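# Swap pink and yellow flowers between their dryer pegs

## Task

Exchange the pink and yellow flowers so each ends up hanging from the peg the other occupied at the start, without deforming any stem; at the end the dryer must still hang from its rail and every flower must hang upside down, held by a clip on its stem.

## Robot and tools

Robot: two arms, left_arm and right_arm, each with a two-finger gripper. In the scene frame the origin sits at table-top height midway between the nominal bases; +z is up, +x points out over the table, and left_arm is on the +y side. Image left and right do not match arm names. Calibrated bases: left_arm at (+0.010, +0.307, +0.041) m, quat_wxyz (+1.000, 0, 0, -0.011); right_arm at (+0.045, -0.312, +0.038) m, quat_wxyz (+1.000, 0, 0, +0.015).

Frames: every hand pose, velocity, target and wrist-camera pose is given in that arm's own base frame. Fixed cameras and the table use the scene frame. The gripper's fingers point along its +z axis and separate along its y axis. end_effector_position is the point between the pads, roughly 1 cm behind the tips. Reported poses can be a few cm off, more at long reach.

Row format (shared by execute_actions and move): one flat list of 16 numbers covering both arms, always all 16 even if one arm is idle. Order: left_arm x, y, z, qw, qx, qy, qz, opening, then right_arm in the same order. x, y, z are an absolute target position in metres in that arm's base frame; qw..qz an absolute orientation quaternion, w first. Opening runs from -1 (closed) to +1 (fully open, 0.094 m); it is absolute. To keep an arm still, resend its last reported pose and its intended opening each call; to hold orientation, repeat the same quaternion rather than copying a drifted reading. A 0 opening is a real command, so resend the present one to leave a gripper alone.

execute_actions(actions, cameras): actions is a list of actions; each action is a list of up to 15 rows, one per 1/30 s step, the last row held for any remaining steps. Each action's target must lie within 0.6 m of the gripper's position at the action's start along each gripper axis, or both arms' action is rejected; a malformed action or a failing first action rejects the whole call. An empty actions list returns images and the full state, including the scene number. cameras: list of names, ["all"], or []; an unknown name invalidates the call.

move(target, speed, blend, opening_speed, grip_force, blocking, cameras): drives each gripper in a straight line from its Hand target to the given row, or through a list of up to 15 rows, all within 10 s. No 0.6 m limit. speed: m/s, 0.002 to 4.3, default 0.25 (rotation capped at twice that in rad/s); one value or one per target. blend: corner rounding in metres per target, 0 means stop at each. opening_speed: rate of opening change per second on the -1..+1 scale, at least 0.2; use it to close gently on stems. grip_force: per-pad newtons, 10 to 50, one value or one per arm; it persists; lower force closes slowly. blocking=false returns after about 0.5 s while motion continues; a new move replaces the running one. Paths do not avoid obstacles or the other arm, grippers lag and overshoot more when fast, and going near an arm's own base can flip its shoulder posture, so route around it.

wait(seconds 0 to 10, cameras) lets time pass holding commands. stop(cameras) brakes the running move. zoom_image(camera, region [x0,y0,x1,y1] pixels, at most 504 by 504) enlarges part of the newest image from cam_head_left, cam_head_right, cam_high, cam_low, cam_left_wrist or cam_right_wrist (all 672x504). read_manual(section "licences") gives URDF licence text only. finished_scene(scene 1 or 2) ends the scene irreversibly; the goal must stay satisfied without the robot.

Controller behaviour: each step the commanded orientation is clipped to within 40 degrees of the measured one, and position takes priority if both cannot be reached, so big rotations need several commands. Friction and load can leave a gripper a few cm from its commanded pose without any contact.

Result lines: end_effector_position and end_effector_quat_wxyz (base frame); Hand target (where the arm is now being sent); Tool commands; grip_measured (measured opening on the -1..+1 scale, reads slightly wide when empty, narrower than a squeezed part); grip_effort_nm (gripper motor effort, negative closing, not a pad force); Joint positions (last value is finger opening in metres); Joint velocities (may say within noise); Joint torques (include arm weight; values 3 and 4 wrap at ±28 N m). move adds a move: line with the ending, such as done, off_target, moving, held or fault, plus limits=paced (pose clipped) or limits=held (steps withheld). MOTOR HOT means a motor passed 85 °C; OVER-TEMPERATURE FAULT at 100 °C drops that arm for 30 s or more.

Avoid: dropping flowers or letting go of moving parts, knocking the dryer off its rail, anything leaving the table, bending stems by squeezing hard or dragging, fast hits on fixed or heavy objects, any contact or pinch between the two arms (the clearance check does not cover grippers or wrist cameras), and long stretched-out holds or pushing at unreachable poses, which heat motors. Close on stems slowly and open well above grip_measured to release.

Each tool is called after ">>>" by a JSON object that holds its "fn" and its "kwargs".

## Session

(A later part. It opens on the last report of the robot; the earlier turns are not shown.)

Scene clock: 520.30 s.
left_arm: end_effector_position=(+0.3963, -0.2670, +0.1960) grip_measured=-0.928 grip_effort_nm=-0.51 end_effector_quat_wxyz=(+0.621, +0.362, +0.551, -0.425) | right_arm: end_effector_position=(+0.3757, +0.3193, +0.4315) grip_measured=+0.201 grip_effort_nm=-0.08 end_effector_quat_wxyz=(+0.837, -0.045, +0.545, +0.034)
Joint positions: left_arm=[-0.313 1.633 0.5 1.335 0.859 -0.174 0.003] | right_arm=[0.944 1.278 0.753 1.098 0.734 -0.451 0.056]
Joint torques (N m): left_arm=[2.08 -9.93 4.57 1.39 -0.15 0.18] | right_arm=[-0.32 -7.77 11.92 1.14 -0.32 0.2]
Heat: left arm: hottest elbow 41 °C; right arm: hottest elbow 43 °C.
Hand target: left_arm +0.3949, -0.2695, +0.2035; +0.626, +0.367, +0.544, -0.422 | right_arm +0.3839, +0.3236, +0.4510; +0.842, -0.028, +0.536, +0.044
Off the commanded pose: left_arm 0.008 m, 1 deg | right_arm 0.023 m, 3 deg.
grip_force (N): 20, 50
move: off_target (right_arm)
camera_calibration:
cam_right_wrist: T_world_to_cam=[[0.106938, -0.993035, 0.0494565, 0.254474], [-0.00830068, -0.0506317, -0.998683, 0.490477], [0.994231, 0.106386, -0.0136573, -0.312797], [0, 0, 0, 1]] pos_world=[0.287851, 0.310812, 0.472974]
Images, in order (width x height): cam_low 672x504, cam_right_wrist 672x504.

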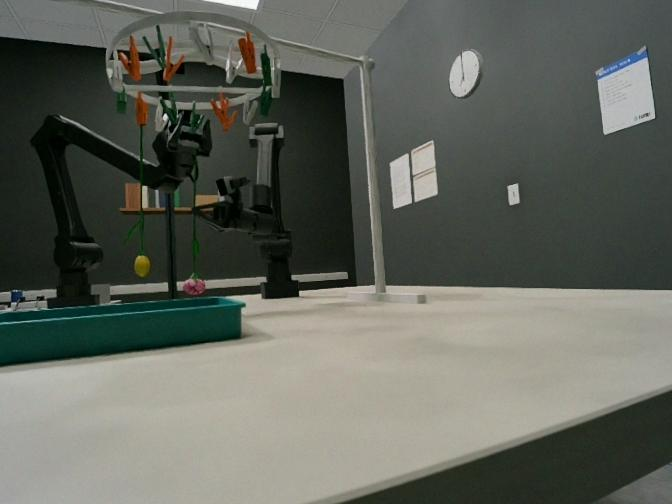

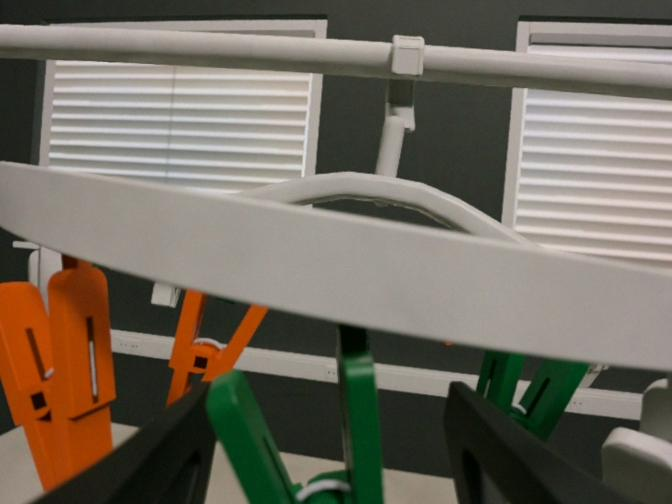

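>>> {"fn": "move", "kwargs": {"target": [0.395, -0.2695, 0.2035, 0.6257, 0.3669, 0.5439, -0.422, -0.96, 0.3845, 0.3305, 0.4515, 0.8423, -0.0281, 0.5366, 0.0441, -0.72], "speed": 0.05, "opening_speed": 0.4, "cameras": ["cam_right_wrist", "cam_low", "cam_left_wrist"]}}

>>> {"fn": "zoom_image", "kwargs": {"camera": "cam_low", "region": [160, 90, 240, 160]}}

>>> {"fn": "zoom_image", "kwargs": {"camera": "cam_right_wrist", "region": [240, 324, 460, 504]}}

Scene clock: 532.40 s.
left_arm: end_effector_position=(+0.3963, -0.2670, +0.1960) grip_measured=-0.928 grip_effort_nm=-0.51 end_effector_quat_wxyz=(+0.621, +0.362, +0.551, -0.425) | right_arm: end_effector_position=(+0.3788, +0.3223, +0.4320) grip_measured=-0.593 grip_effort_nm=-0.98 end_effector_quat_wxyz=(+0.836, -0.043, +0.545, +0.033)
Joint positions: left_arm=[-0.313 1.633 0.5 1.335 0.859 -0.174 0.003] | right_arm=[0.944 1.29 0.766 1.098 0.74 -0.451 0.019]
Joint torques (N m): left_arm=[2.02 -9.93 4.57 1.4 -0.15 0.18] | right_arm=[0.62 -8 11.79 1.36 -0.19 0.11]
Heat: left arm: hottest elbow 41 °C; right arm: hottest elbow 43 °C.
Hand target: left_arm +0.3949, -0.2695, +0.2035; +0.626, +0.367, +0.544, -0.422 | right_arm +0.3835, +0.3296, +0.4512; +0.842, -0.028, +0.536, +0.044
Off the commanded pose: left_arm 0.008 m, 1 deg | right_arm 0.022 m, 2 deg.
grip_force (N): 20, 50
move: off_target (right_arm)
camera_calibration:
cam_left_wrist: T_world_to_cam=[[-0.923603, -0.3833, 0.00619625, 0.262272], [-0.119709, 0.273022, -0.954531, 0.345263], [0.36418, -0.882349, -0.298049, -0.229106], [0, 0, 0, 1]] pos_world=[0.367002, -0.195888, 0.259654]
cam_right_wrist: T_world_to_cam=[[0.102694, -0.993625, 0.0465156, 0.260194], [-0.0104715, -0.0478401, -0.9988, 0.491175], [0.994658, 0.102084, -0.0153177, -0.314202], [0, 0, 0, 1]] pos_world=[0.290947, 0.314108, 0.473669]
Images, in order (width x height): cam_low 672x504, cam_left_wrist 672x504, cam_right_wrist 672x504.

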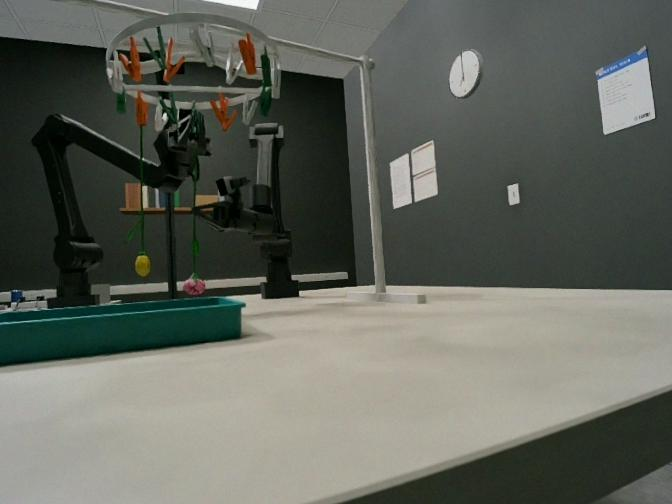

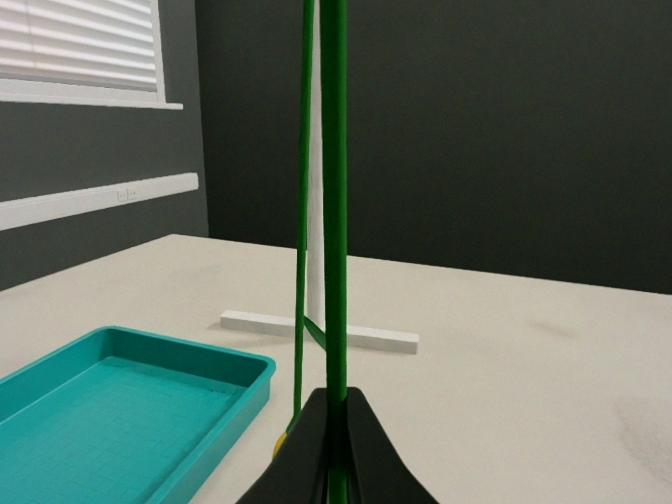

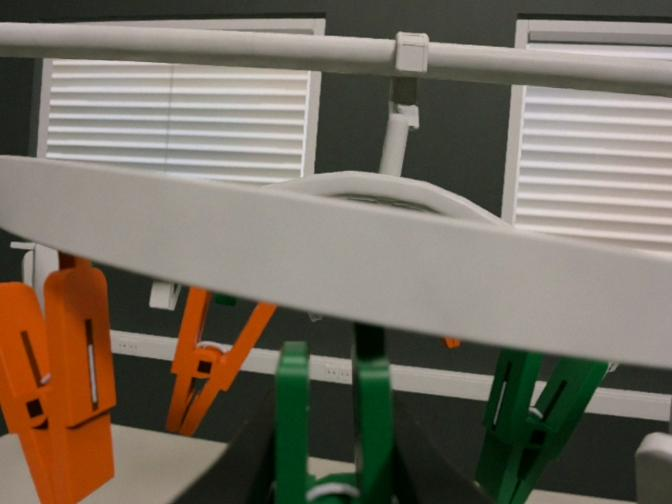

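Scaled by 6.300 from the camera's 672x504 image, which has a finer 960x720 frame.

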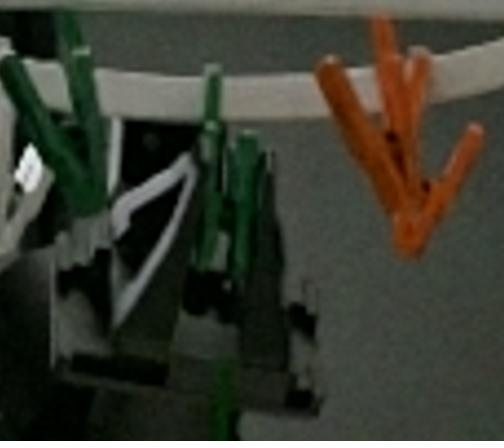

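Scaled by 2.291 from the camera's 672x504 image, which has a finer 960x720 frame.

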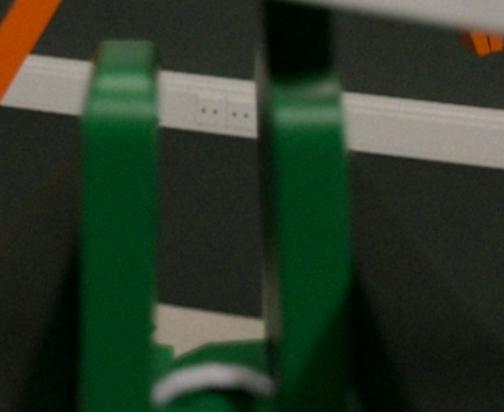

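>>> {"fn": "move", "kwargs": {"target": [[0.395, -0.2695, 0.2035, 0.6257, 0.3669, 0.5439, -0.422, -0.96, 0.3845, 0.3305, 0.458, 0.8423, -0.0281, 0.5366, 0.0441, -0.2], [0.395, -0.2695, 0.2035, 0.6257, 0.3669, 0.5439, -0.422, -0.96, 0.3845, 0.3305, 0.458, 0.8423, -0.0281, 0.5366, 0.0441, -0.75]], "speed": 0.05, "opening_speed": 0.5, "cameras": ["cam_right_wrist", "cam_low"]}}

>>> {"fn": "zoom_image", "kwargs": {"camera": "cam_low", "region": [160, 90, 240, 160]}}

>>> {"fn": "zoom_image", "kwargs": {"camera": "cam_right_wrist", "region": [240, 324, 460, 504]}}

Scene clock: 542.83 s.
left_arm: end_effector_position=(+0.3963, -0.2670, +0.1960) grip_measured=-0.928 grip_effort_nm=-0.51 end_effector_quat_wxyz=(+0.621, +0.362, +0.551, -0.425) | right_arm: end_effector_position=(+0.3801, +0.3240, +0.4349) grip_measured=-0.604 grip_effort_nm=-1.00 end_effector_quat_wxyz=(+0.836, -0.044, +0.546, +0.032)
Joint positions: left_arm=[-0.313 1.633 0.5 1.335 0.859 -0.174 0.003] | right_arm=[0.944 1.29 0.776 1.085 0.74 -0.451 0.019]
Joint torques (N m): left_arm=[2.08 -9.93 4.57 1.39 -0.16 0.17] | right_arm=[0.62 -8.94 11.9 1.1 -0.22 0.13]
Heat: left arm: hottest elbow 41 °C; right arm: hottest elbow 43 °C.
Hand target: left_arm +0.3949, -0.2695, +0.2035; +0.626, +0.367, +0.544, -0.422 | right_arm +0.3834, +0.3295, +0.4576; +0.842, -0.028, +0.536, +0.044
Off the commanded pose: left_arm 0.008 m, 1 deg | right_arm 0.024 m, 3 deg.
grip_force (N): 20, 50
move: off_target (right_arm); target 2's new opening was sent with right_arm's hand 0.025 m and 3 deg from that target
camera_calibration:
cam_right_wrist: T_world_to_cam=[[0.10214, -0.993582, 0.0486029, 0.260937], [-0.0126051, -0.0501472, -0.998662, 0.495666], [0.99469, 0.10139, -0.0176463, -0.314521], [0, 0, 0, 1]] pos_world=[0.292447, 0.316008, 0.47677]
Images, in order (width x height): cam_low 672x504, cam_right_wrist 672x504.

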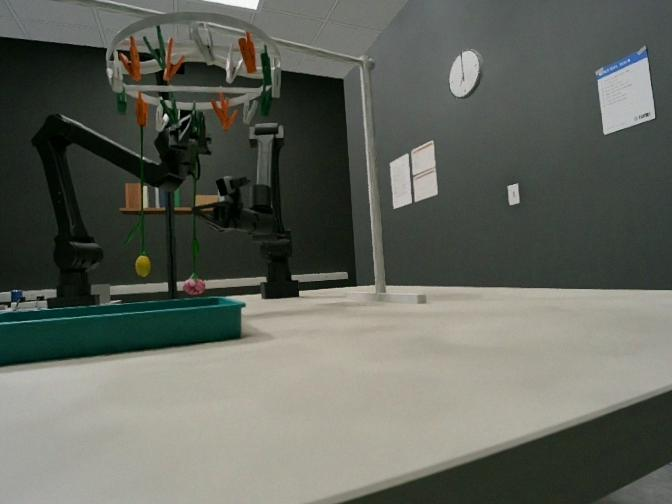

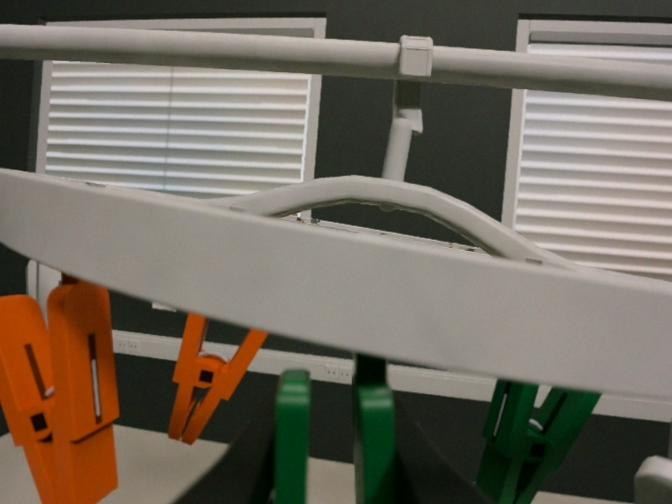

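Scaled by 6.300 from the camera's 672x504 image, which has a finer 960x720 frame.

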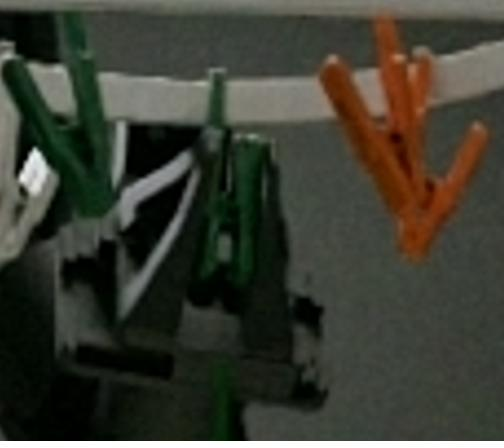

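Scaled by 2.291 from the camera's 672x504 image, which has a finer 960x720 frame.

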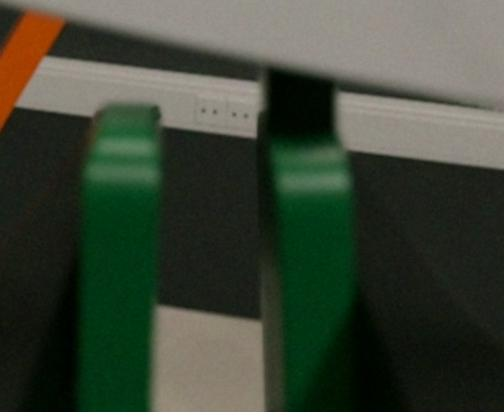

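>>> {"fn": "zoom_image", "kwargs": {"camera": "cam_right_wrist", "region": [160, 344, 500, 504]}}

>>> {"fn": "zoom_image", "kwargs": {"camera": "cam_low", "region": [175, 95, 225, 145]}}

Scaled by 1.482 from the camera's 672x504 image, which has a finer 960x720 frame.

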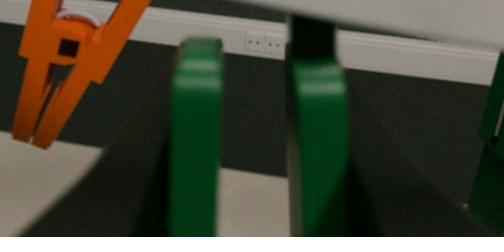

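Scaled by 10.080 from the camera's 672x504 image, which has a finer 960x720 frame.

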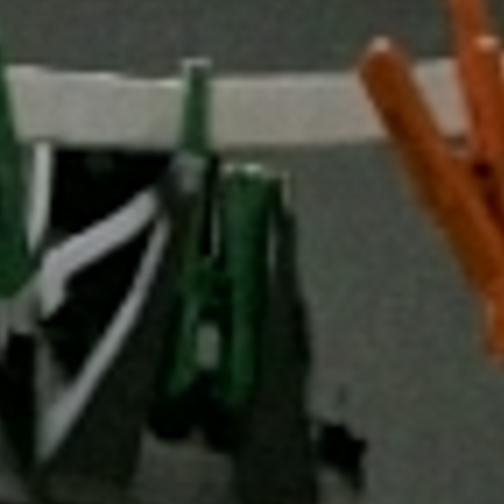

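>>> {"fn": "move", "kwargs": {"target": [[0.395, -0.2695, 0.2035, 0.6257, 0.3669, 0.5439, -0.422, -0.96, 0.3835, 0.3290, 0.4635, 0.8423, -0.0281, 0.5366, 0.0441, -0.15], [0.395, -0.2695, 0.2035, 0.6257, 0.3669, 0.5439, -0.422, -0.96, 0.3835, 0.3290, 0.4650, 0.8776, -0.0250, 0.4765, 0.0460, -0.15]], "speed": 0.08, "opening_speed": 0.7, "cameras": ["cam_right_wrist", "cam_low"]}}

>>> {"fn": "zoom_image", "kwargs": {"camera": "cam_right_wrist", "region": [160, 304, 500, 504]}}

>>> {"fn": "zoom_image", "kwargs": {"camera": "cam_low", "region": [165, 90, 245, 160]}}

Scene clock: 604.73 s.
left_arm: end_effector_position=(+0.3963, -0.2670, +0.1960) grip_measured=-0.928 grip_effort_nm=-0.51 end_effector_quat_wxyz=(+0.621, +0.362, +0.551, -0.425) | right_arm: end_effector_position=(+0.3759, +0.3268, +0.4456) grip_measured=-0.151 grip_effort_nm=0.08 end_effector_quat_wxyz=(+0.869, -0.038, +0.491, +0.049)
Joint positions: left_arm=[-0.313 1.633 0.5 1.335 0.859 -0.174 0.003] | right_arm=[0.933 1.35 0.776 1.286 0.661 -0.509 0.04]
Joint torques (N m): left_arm=[2.02 -9.88 4.57 1.39 -0.16 0.18] | right_arm=[-0.03 -8.76 11.21 1.76 -0.34 -0.12]
Heat: left arm: hottest elbow 40 °C; right arm: hottest elbow 44 °C.
Hand target: left_arm +0.3949, -0.2695, +0.2035; +0.626, +0.367, +0.544, -0.422 | right_arm +0.3826, +0.3282, +0.4644; +0.877, -0.025, +0.477, +0.046
Off the commanded pose: left_arm 0.008 m, 1 deg | right_arm 0.021 m, 2 deg.
grip_force (N): 20, 50
move: off_target (right_arm)
camera_calibration:
cam_right_wrist: T_world_to_cam=[[0.122719, -0.992005, 0.0294195, 0.263774], [0.116092, -0.0150912, -0.993124, 0.444064], [0.985628, 0.12529, 0.113312, -0.373108], [0, 0, 0, 1]] pos_world=[0.283824, 0.315114, 0.475528]
Images, in order (width x height): cam_low 672x504, cam_right_wrist 672x504.

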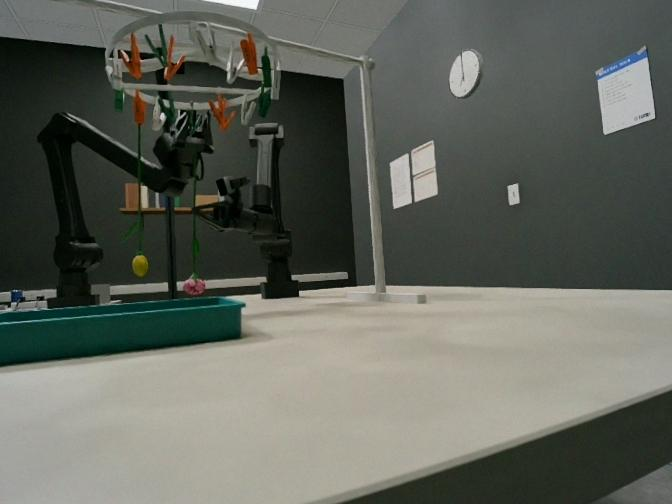

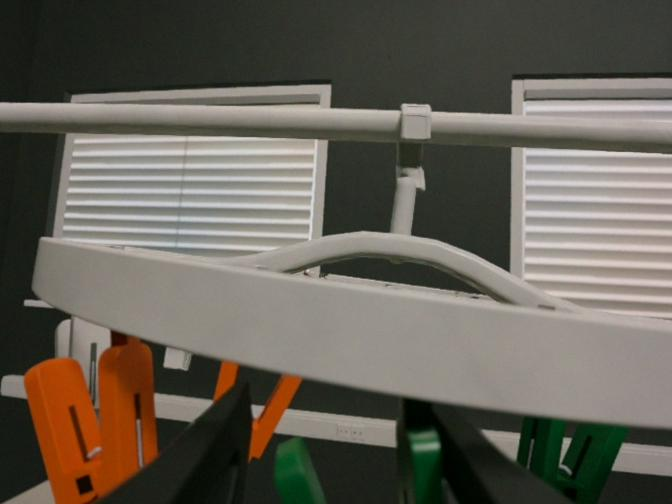

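Scaled by 1.482 from the camera's 672x504 image, which has a finer 960x720 frame.

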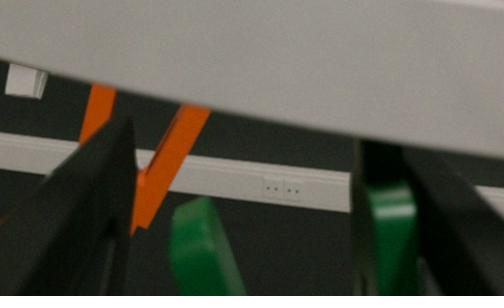

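Scaled by 6.300 from the camera's 672x504 image, which has a finer 960x720 frame.

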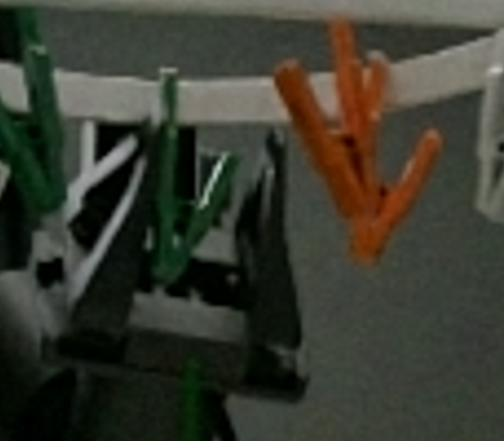

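>>> {"fn": "move", "kwargs": {"target": [[0.395, -0.2695, 0.2035, 0.6257, 0.3669, 0.5439, -0.422, -0.96, 0.3845, 0.3205, 0.4565, 0.8776, -0.0250, 0.4765, 0.0460, -0.15], [0.395, -0.2695, 0.2035, 0.6257, 0.3669, 0.5439, -0.422, -0.96, 0.3845, 0.3205, 0.4565, 0.8776, -0.0250, 0.4765, 0.0460, -0.75]], "speed": 0.06, "opening_speed": 0.5, "cameras": ["cam_right_wrist", "cam_low"]}}

>>> {"fn": "zoom_image", "kwargs": {"camera": "cam_right_wrist", "region": [160, 304, 500, 504]}}

>>> {"fn": "zoom_image", "kwargs": {"camera": "cam_low", "region": [165, 90, 245, 160]}}

Scene clock: 616.53 s.
left_arm: end_effector_position=(+0.3963, -0.2670, +0.1960) grip_measured=-0.928 grip_effort_nm=-0.51 end_effector_quat_wxyz=(+0.621, +0.362, +0.551, -0.425) | right_arm: end_effector_position=(+0.3796, +0.3192, +0.4495) grip_measured=-0.618 grip_effort_nm=-0.99 end_effector_quat_wxyz=(+0.874, -0.032, +0.482, +0.046)
Joint positions: left_arm=[-0.313 1.633 0.5 1.335 0.859 -0.174 0.003] | right_arm=[0.914 1.35 0.776 1.305 0.648 -0.51 0.018]
Joint torques (N m): left_arm=[2.08 -9.88 4.59 1.39 -0.16 0.18] | right_arm=[0.03 -8.64 9.35 1.65 -0.29 0.01]
Heat: left arm: hottest elbow 40 °C; right arm: hottest elbow 44 °C.
Hand target: left_arm +0.3949, -0.2695, +0.2035; +0.626, +0.367, +0.544, -0.422 | right_arm +0.3843, +0.3203, +0.4563; +0.878, -0.025, +0.477, +0.046
Off the commanded pose: left_arm 0.008 m, 1 deg | right_arm 0.009 m, 1 deg.
grip_force (N): 20, 50
move: done
camera_calibration:
cam_right_wrist: T_world_to_cam=[[0.112364, -0.993427, 0.0218625, 0.263594], [0.134325, -0.00661412, -0.990915, 0.436891], [0.984546, 0.114279, 0.132699, -0.381098], [0, 0, 0, 1]] pos_world=[0.286905, 0.308302, 0.47773]
Images, in order (width x height): cam_low 672x504, cam_right_wrist 672x504.

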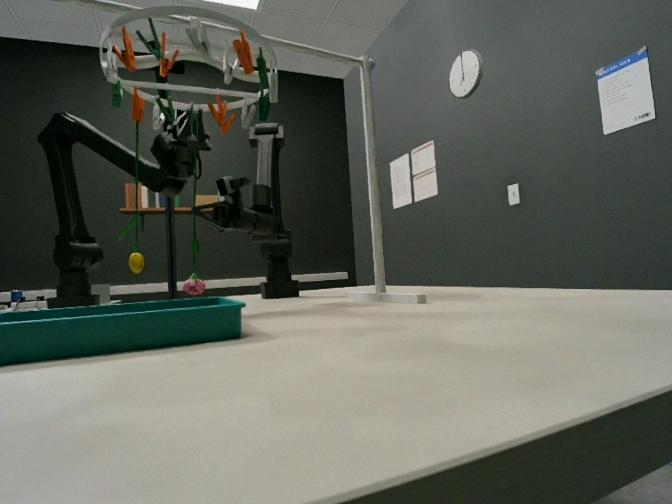

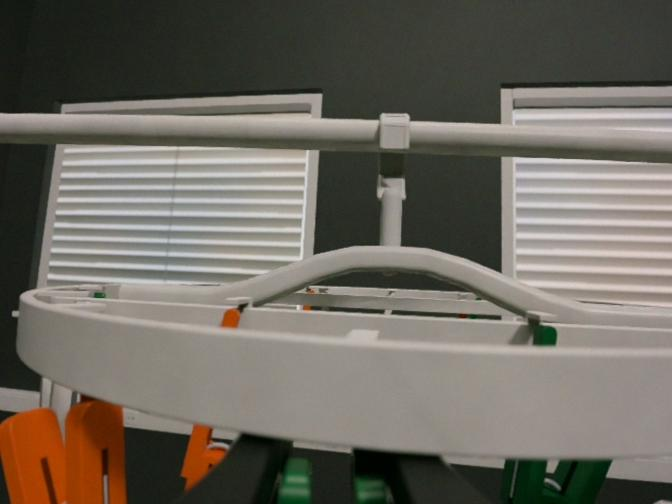

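Scaled by 1.482 from the camera's 672x504 image, which has a finer 960x720 frame.

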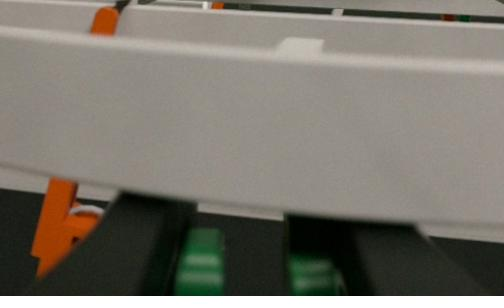

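Scaled by 6.300 from the camera's 672x504 image, which has a finer 960x720 frame.

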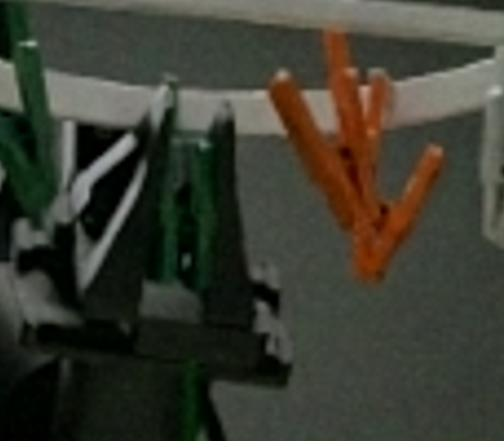

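>>> {"fn": "move", "kwargs": {"target": [[0.395, -0.2695, 0.2035, 0.6257, 0.3669, 0.5439, -0.422, -0.96, 0.3845, 0.3205, 0.4565, 0.8776, -0.0250, 0.4765, 0.0460, -0.2], [0.395, -0.2695, 0.2035, 0.6257, 0.3669, 0.5439, -0.422, -0.96, 0.3845, 0.3205, 0.4420, 0.8776, -0.0250, 0.4765, 0.0460, -0.2], [0.395, -0.2695, 0.2035, 0.6257, 0.3669, 0.5439, -0.422, -0.96, 0.3845, 0.3205, 0.4420, 0.8776, -0.0250, 0.4765, 0.0460, -0.61]], "speed": 0.06, "opening_speed": 0.5, "cameras": ["all"]}}

>>> {"fn": "zoom_image", "kwargs": {"camera": "cam_right_wrist", "region": [160, 304, 500, 504]}}

>>> {"fn": "zoom_image", "kwargs": {"camera": "cam_low", "region": [165, 90, 245, 160]}}

>>> {"fn": "zoom_image", "kwargs": {"camera": "cam_high", "region": [240, 90, 360, 280]}}

Scene clock: 632.03 s.
left_arm: end_effector_position=(+0.3963, -0.2670, +0.1960) grip_measured=-0.928 grip_effort_nm=-0.51 end_effector_quat_wxyz=(+0.621, +0.362, +0.551, -0.425) | right_arm: end_effector_position=(+0.3811, +0.3191, +0.4456) grip_measured=-0.608 grip_effort_nm=-0.66 end_effector_quat_wxyz=(+0.878, -0.025, +0.476, +0.049)
Joint positions: left_arm=[-0.313 1.633 0.5 1.335 0.859 -0.174 0.003] | right_arm=[0.911 1.374 0.776 1.351 0.648 -0.51 0.018]
Joint velocities: left_arm=[within noise] | right_arm=[0.005 0.005 -0.002 0.017 -0.037 -0.022 0.017]
Joint torques (N m): left_arm=[2.02 -9.93 4.57 1.37 -0.16 0.17] | right_arm=[0.03 -8.82 7.71 1.66 -0.27 0]
Heat: left arm: hottest elbow 40 °C; right arm: hottest elbow 44 °C.
Hand target: left_arm +0.3949, -0.2695, +0.2035; +0.626, +0.367, +0.544, -0.422 | right_arm +0.3844, +0.3205, +0.4419; +0.878, -0.025, +0.477, +0.046
Off the commanded pose: left_arm 0.008 m, 1 deg | right_arm 0.005 m, 0 deg.
grip_force (N): 20, 50
move: done
camera_calibration:
cam_left_wrist: T_world_to_cam=[[-0.923603, -0.3833, 0.00619625, 0.262272], [-0.119709, 0.273022, -0.954531, 0.345263], [0.36418, -0.882349, -0.298049, -0.229106], [0, 0, 0, 1]] pos_world=[0.367002, -0.195888, 0.259654]
cam_right_wrist: T_world_to_cam=[[0.109772, -0.993935, 0.00665029, 0.27137], [0.147432, 0.00966529, -0.989025, 0.4217], [0.982962, 0.109548, 0.147599, -0.386544], [0, 0, 0, 1]] pos_world=[0.287997, 0.307993, 0.472321]

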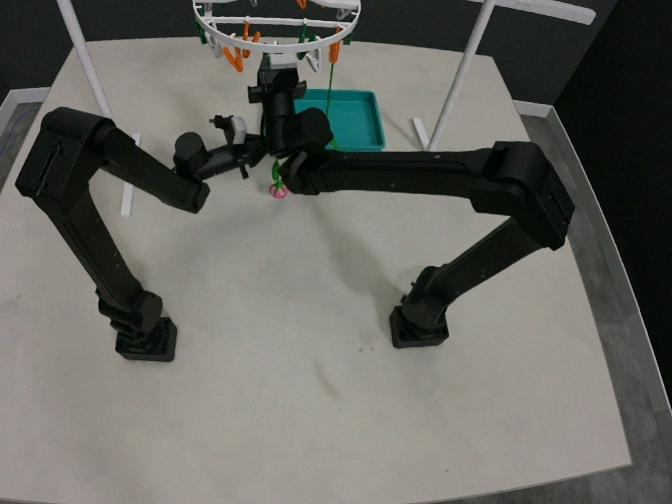

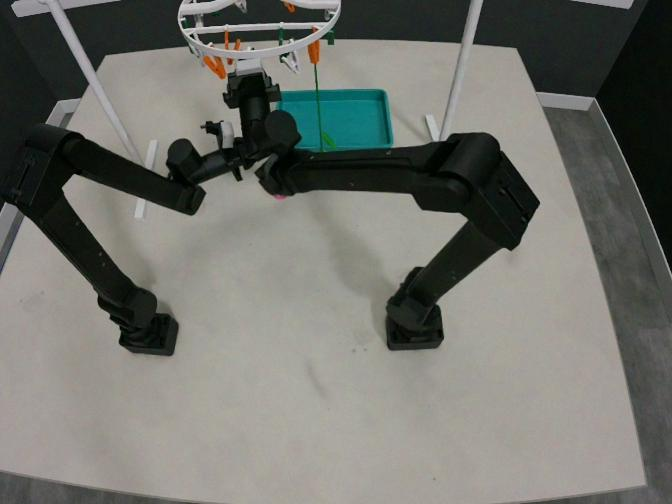

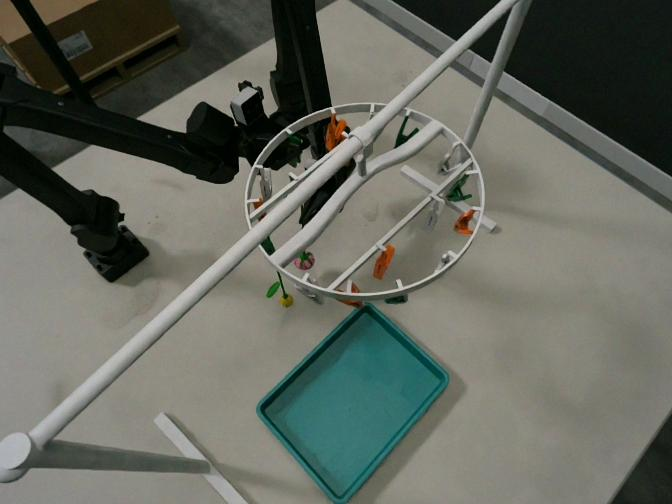

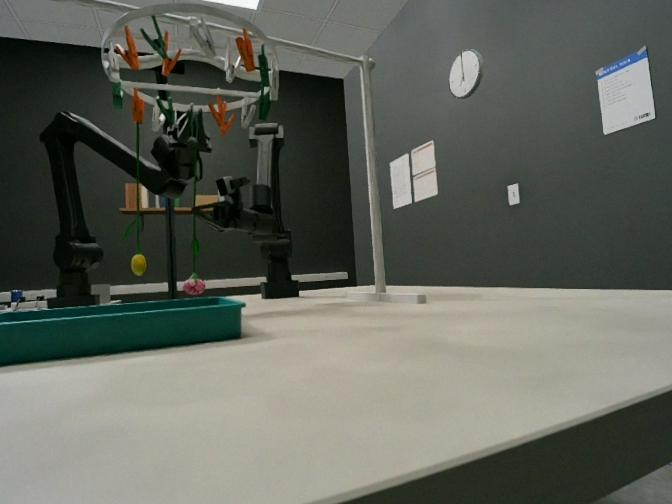

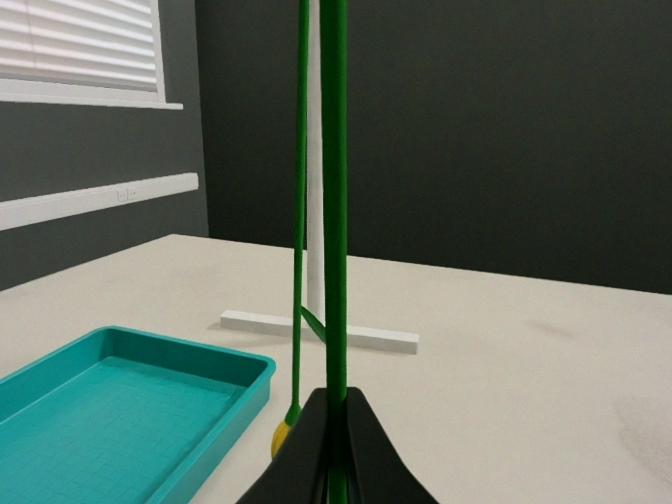

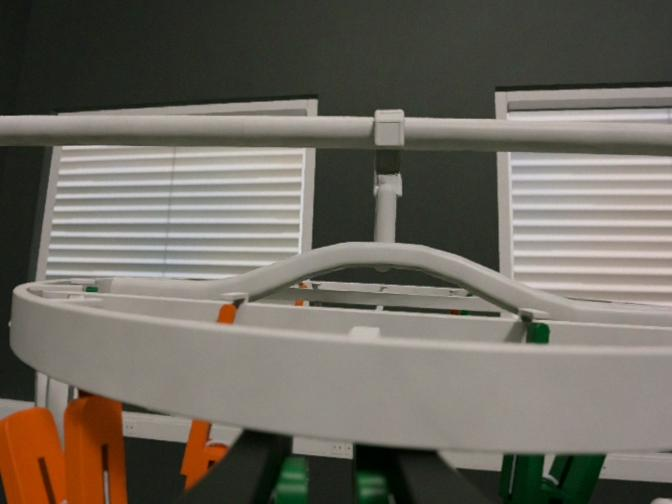

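Scaled by 1.482 from the camera's 672x504 image, which has a finer 960x720 frame.

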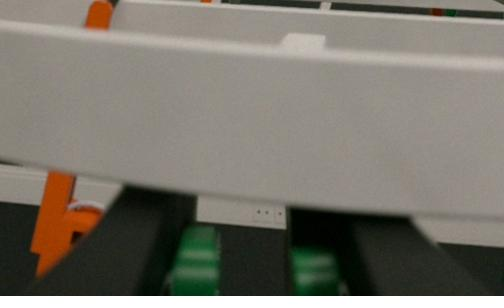

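Scaled by 6.300 from the camera's 672x504 image, which has a finer 960x720 frame.

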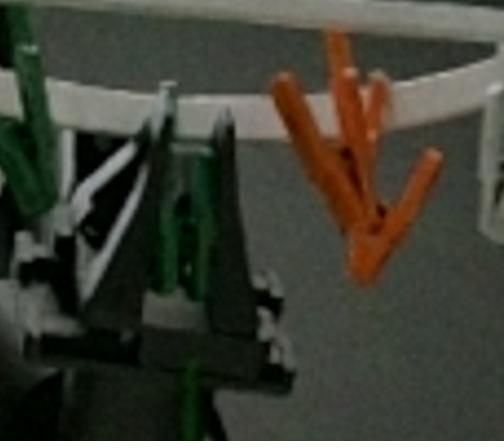

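Scaled by 2.653 from the camera's 672x504 image, which has a finer 960x720 frame.

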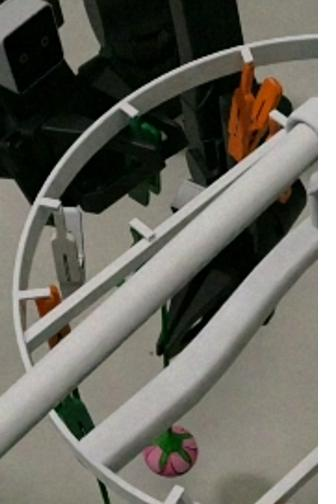

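>>> {"fn": "zoom_image", "kwargs": {"camera": "cam_low", "region": [180, 105, 220, 185]}}

Scaled by 6.300 from the camera's 672x504 image, which has a finer 960x720 frame.

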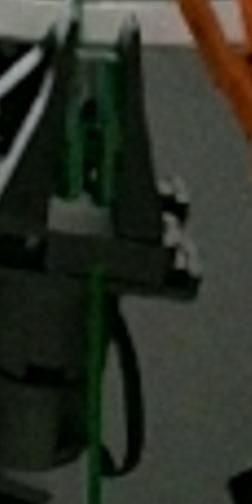

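>>> {"fn": "move", "kwargs": {"target": [0.394, -0.272, 0.2355, 0.6257, 0.3669, 0.5439, -0.422, -0.96, 0.3845, 0.3205, 0.4420, 0.8776, -0.0250, 0.4765, 0.0460, -0.61], "speed": 0.06, "cameras": ["cam_low", "cam_left_wrist", "cam_high"]}}

>>> {"fn": "zoom_image", "kwargs": {"camera": "cam_low", "region": [180, 105, 220, 185]}}

>>> {"fn": "zoom_image", "kwargs": {"camera": "cam_high", "region": [270, 110, 330, 280]}}

Scene clock: 652.00 s.
left_arm: end_effector_position=(+0.3920, -0.2669, +0.2230) grip_measured=-0.928 grip_effort_nm=-0.51 end_effector_quat_wxyz=(+0.617, +0.360, +0.556, -0.425) | right_arm: end_effector_position=(+0.3811, +0.3191, +0.4456) grip_measured=-0.606 grip_effort_nm=-0.67 end_effector_quat_wxyz=(+0.878, -0.025, +0.476, +0.049)
Joint positions: left_arm=[-0.317 1.515 0.5 1.203 0.852 -0.171 0.003] | right_arm=[0.911 1.374 0.776 1.351 0.648 -0.51 0.019]
Joint torques (N m): left_arm=[1.85 -8.94 6.52 1.46 -0.15 0.19] | right_arm=[0.15 -9 7.72 1.63 -0.29 0.01]
Heat: left arm: hottest elbow 40 °C; right arm: hottest elbow 42 °C.
Hand target: left_arm +0.3937, -0.2719, +0.2355; +0.626, +0.367, +0.544, -0.422 | right_arm +0.3844, +0.3205, +0.4419; +0.878, -0.025, +0.477, +0.046
Off the commanded pose: left_arm 0.014 m, 2 deg | right_arm 0.005 m, 0 deg.
grip_force (N): 20, 50
move: off_target (left_arm)
camera_calibration:
cam_left_wrist: T_world_to_cam=[[-0.922231, -0.386302, 0.016162, 0.25474], [-0.132495, 0.276487, -0.95184, 0.37581], [0.36323, -0.879957, -0.306168, -0.216592], [0, 0, 0, 1]] pos_world=[0.363395, -0.196092, 0.28728]
Images, in order (width x height): cam_high 672x504, cam_low 672x504, cam_left_wrist 672x504.

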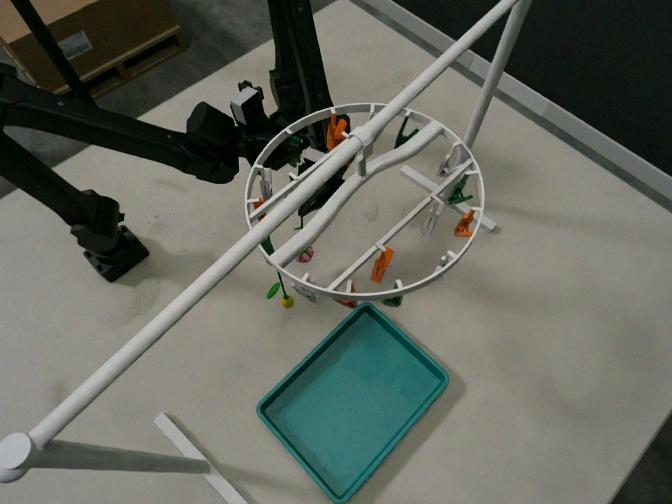

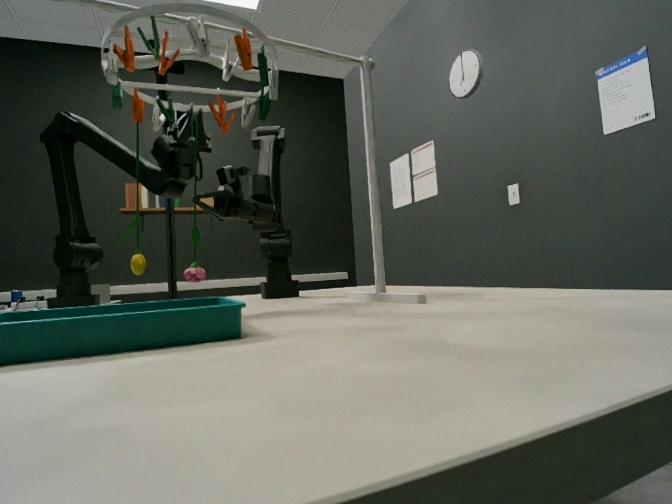

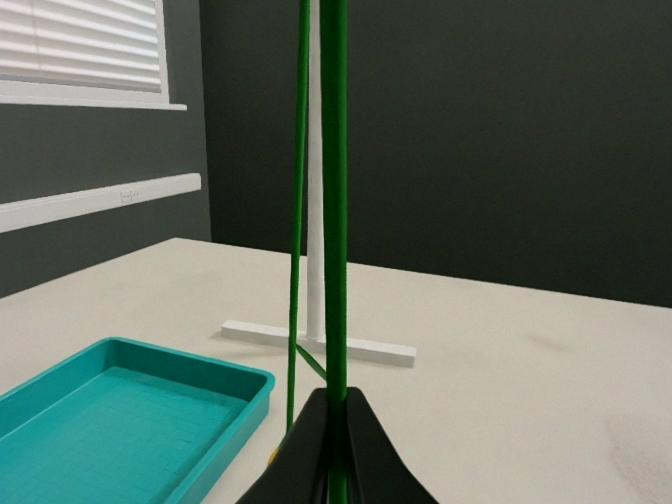

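Scaled by 6.300 from the camera's 672x504 image, which has a finer 960x720 frame.

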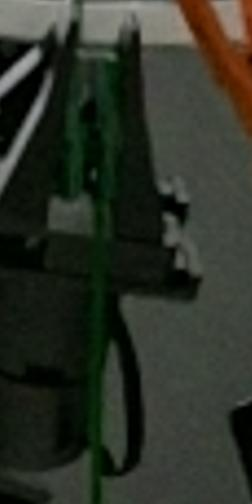

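Scaled by 2.965 from the camera's 672x504 image, which has a finer 960x720 frame.

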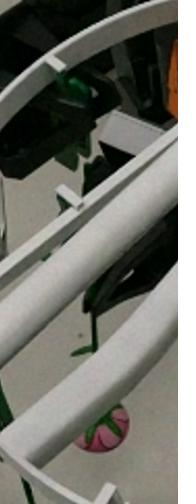

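>>> {"fn": "move", "kwargs": {"target": [0.396, -0.279, 0.2355, 0.6257, 0.3669, 0.5439, -0.422, -0.96, 0.3845, 0.3205, 0.4420, 0.8776, -0.0250, 0.4765, 0.0460, -0.61], "speed": 0.05, "cameras": ["cam_low"]}}

>>> {"fn": "zoom_image", "kwargs": {"camera": "cam_low", "region": [180, 105, 220, 185]}}

Scene clock: 658.07 s.
left_arm: end_effector_position=(+0.3903, -0.2724, +0.2220) grip_measured=-0.928 grip_effort_nm=-0.51 end_effector_quat_wxyz=(+0.616, +0.359, +0.557, -0.425) | right_arm: end_effector_position=(+0.3811, +0.3191, +0.4456) grip_measured=-0.605 grip_effort_nm=-0.63 end_effector_quat_wxyz=(+0.878, -0.025, +0.476, +0.049)
Joint positions: left_arm=[-0.334 1.515 0.5 1.195 0.835 -0.166 0.003] | right_arm=[0.911 1.374 0.776 1.351 0.648 -0.51 0.019]
Joint torques (N m): left_arm=[1.85 -8.47 7.25 1.47 -0.14 0.17] | right_arm=[0.21 -9 7.68 1.62 -0.31 0]
Heat: left arm: hottest elbow 41 °C; right arm: hottest elbow 42 °C.
Hand target: left_arm +0.3955, -0.2787, +0.2355; +0.626, +0.367, +0.544, -0.422 | right_arm +0.3844, +0.3205, +0.4419; +0.878, -0.025, +0.477, +0.046
Off the commanded pose: left_arm 0.016 m, 2 deg | right_arm 0.005 m, 0 deg.
grip_force (N): 20, 50
move: off_target (left_arm)
Images, in order (width x height): cam_low 672x504.

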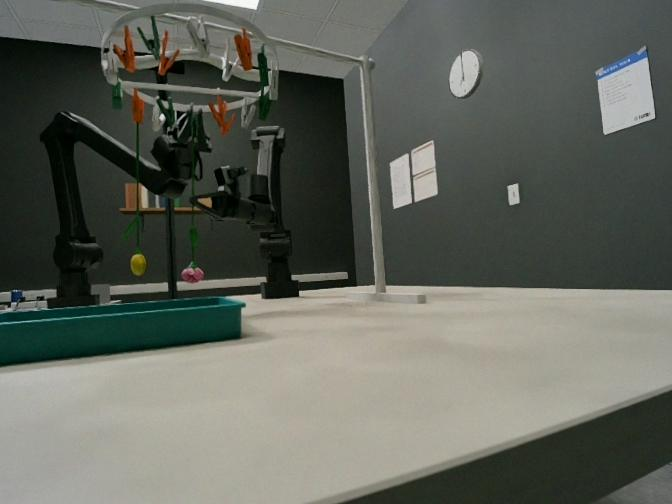

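Scaled by 6.300 from the camera's 672x504 image, which has a finer 960x720 frame.

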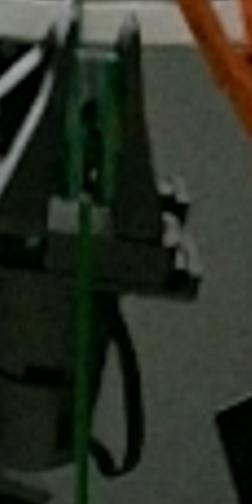

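>>> {"fn": "move", "kwargs": {"target": [0.400, -0.2645, 0.2355, 0.6257, 0.3669, 0.5439, -0.422, -0.96, 0.3845, 0.3205, 0.4420, 0.8776, -0.0250, 0.4765, 0.0460, -0.61], "speed": 0.05, "cameras": ["cam_low", "cam_high"]}}

>>> {"fn": "zoom_image", "kwargs": {"camera": "cam_low", "region": [180, 105, 220, 185]}}

>>> {"fn": "zoom_image", "kwargs": {"camera": "cam_high", "region": [270, 110, 330, 280]}}

Scene clock: 663.93 s.
left_arm: end_effector_position=(+0.3910, -0.2656, +0.2211) grip_measured=-0.928 grip_effort_nm=-0.51 end_effector_quat_wxyz=(+0.613, +0.365, +0.556, -0.427) | right_arm: end_effector_position=(+0.3811, +0.3191, +0.4456) grip_measured=-0.606 grip_effort_nm=-0.69 end_effector_quat_wxyz=(+0.878, -0.025, +0.476, +0.049)
Joint positions: left_arm=[-0.31 1.515 0.5 1.195 0.871 -0.166 0.003] | right_arm=[0.911 1.374 0.776 1.351 0.648 -0.51 0.019]
Joint torques (N m): left_arm=[3.19 -8.41 7.1 1.92 0.06 0.03] | right_arm=[0.38 -9 7.77 1.63 -0.32 0.01]
Heat: left arm: hottest elbow 42 °C; right arm: hottest elbow 42 °C.
Hand target: left_arm +0.3995, -0.2644, +0.2354; +0.626, +0.367, +0.544, -0.422 | right_arm +0.3844, +0.3205, +0.4419; +0.878, -0.025, +0.477, +0.046
Off the commanded pose: left_arm 0.017 m, 2 deg | right_arm 0.005 m, 0 deg.
grip_force (N): 20, 50
move: off_target (left_arm)
Images, in order (width x height): cam_high 672x504, cam_low 672x504.

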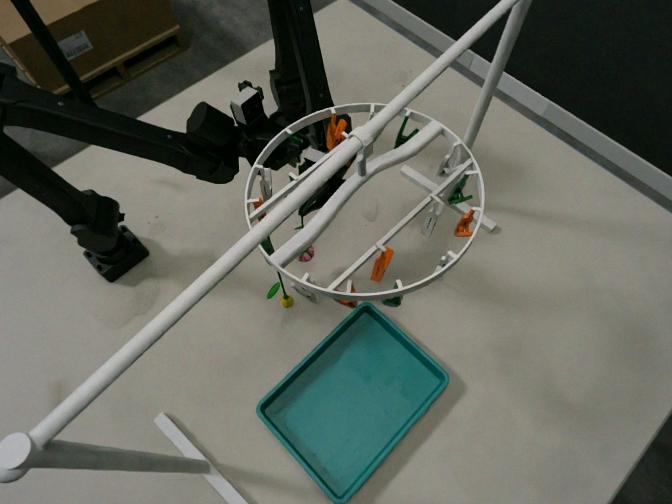

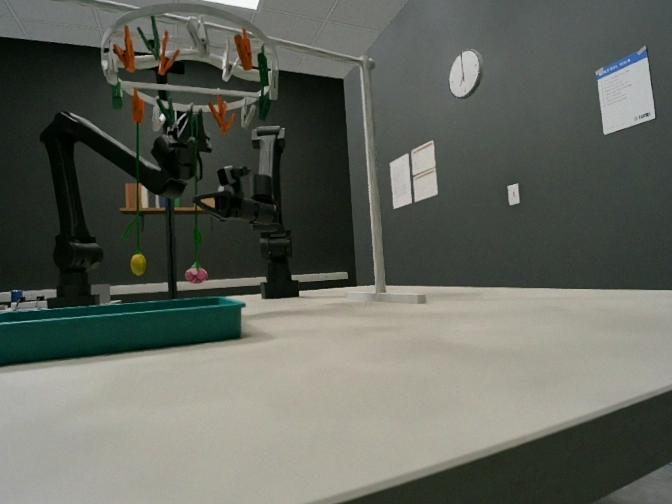

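Scaled by 6.300 from the camera's 672x504 image, which has a finer 960x720 frame.

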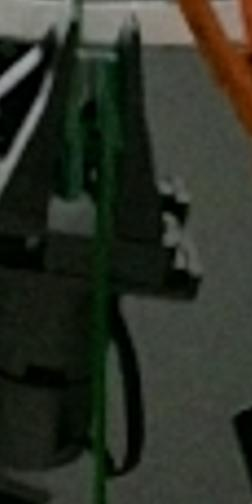

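Scaled by 2.965 from the camera's 672x504 image, which has a finer 960x720 frame.

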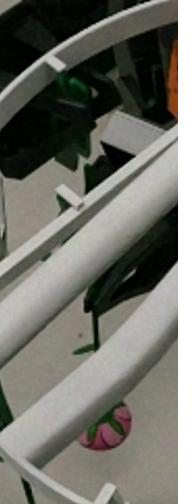

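>>> {"fn": "move", "kwargs": {"target": [0.400, -0.2760, 0.2355, 0.6257, 0.3669, 0.5439, -0.422, -0.96, 0.3845, 0.3205, 0.4420, 0.8776, -0.0250, 0.4765, 0.0460, -0.61], "speed": 0.05, "cameras": ["cam_low"]}}

>>> {"fn": "zoom_image", "kwargs": {"camera": "cam_low", "region": [180, 105, 220, 185]}}

Scene clock: 667.13 s.
left_arm: end_effector_position=(+0.3917, -0.2686, +0.2217) grip_measured=-0.928 grip_effort_nm=-0.51 end_effector_quat_wxyz=(+0.616, +0.360, +0.558, -0.425) | right_arm: end_effector_position=(+0.3811, +0.3191, +0.4456) grip_measured=-0.608 grip_effort_nm=-0.67 end_effector_quat_wxyz=(+0.878, -0.025, +0.476, +0.049)
Joint positions: left_arm=[-0.322 1.515 0.5 1.195 0.847 -0.166 0.003] | right_arm=[0.911 1.374 0.776 1.351 0.648 -0.51 0.018]
Joint velocities: left_arm=[within noise] | right_arm=[-0.005 -0.005 0.012 -0.022 0.066 -0.022 0.016]
Joint torques (N m): left_arm=[2.32 -8 7.75 1.51 -0.16 0.13] | right_arm=[0.21 -9.05 7.71 1.63 -0.29 0.01]
Heat: left arm: hottest elbow 42 °C; right arm: hottest elbow 42 °C.
Hand target: left_arm +0.3994, -0.2756, +0.2355; +0.626, +0.367, +0.544, -0.422 | right_arm +0.3844, +0.3205, +0.4419; +0.878, -0.025, +0.477, +0.046
Off the commanded pose: left_arm 0.018 m, 2 deg | right_arm 0.005 m, 0 deg.
grip_force (N): 20, 50
move: off_target (left_arm)
Images, in order (width x height): cam_low 672x504.

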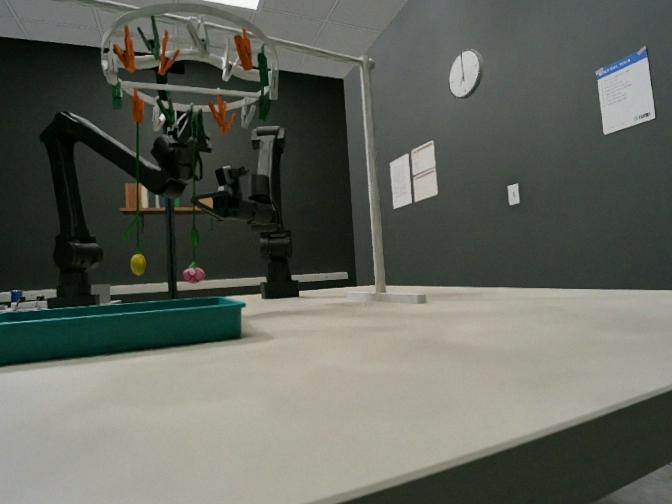

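Scaled by 6.300 from the camera's 672x504 image, which has a finer 960x720 frame.

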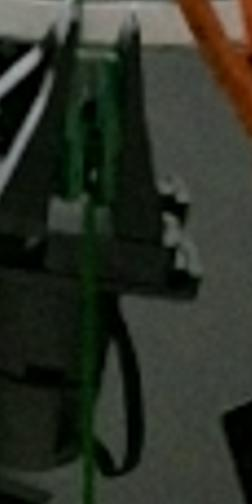

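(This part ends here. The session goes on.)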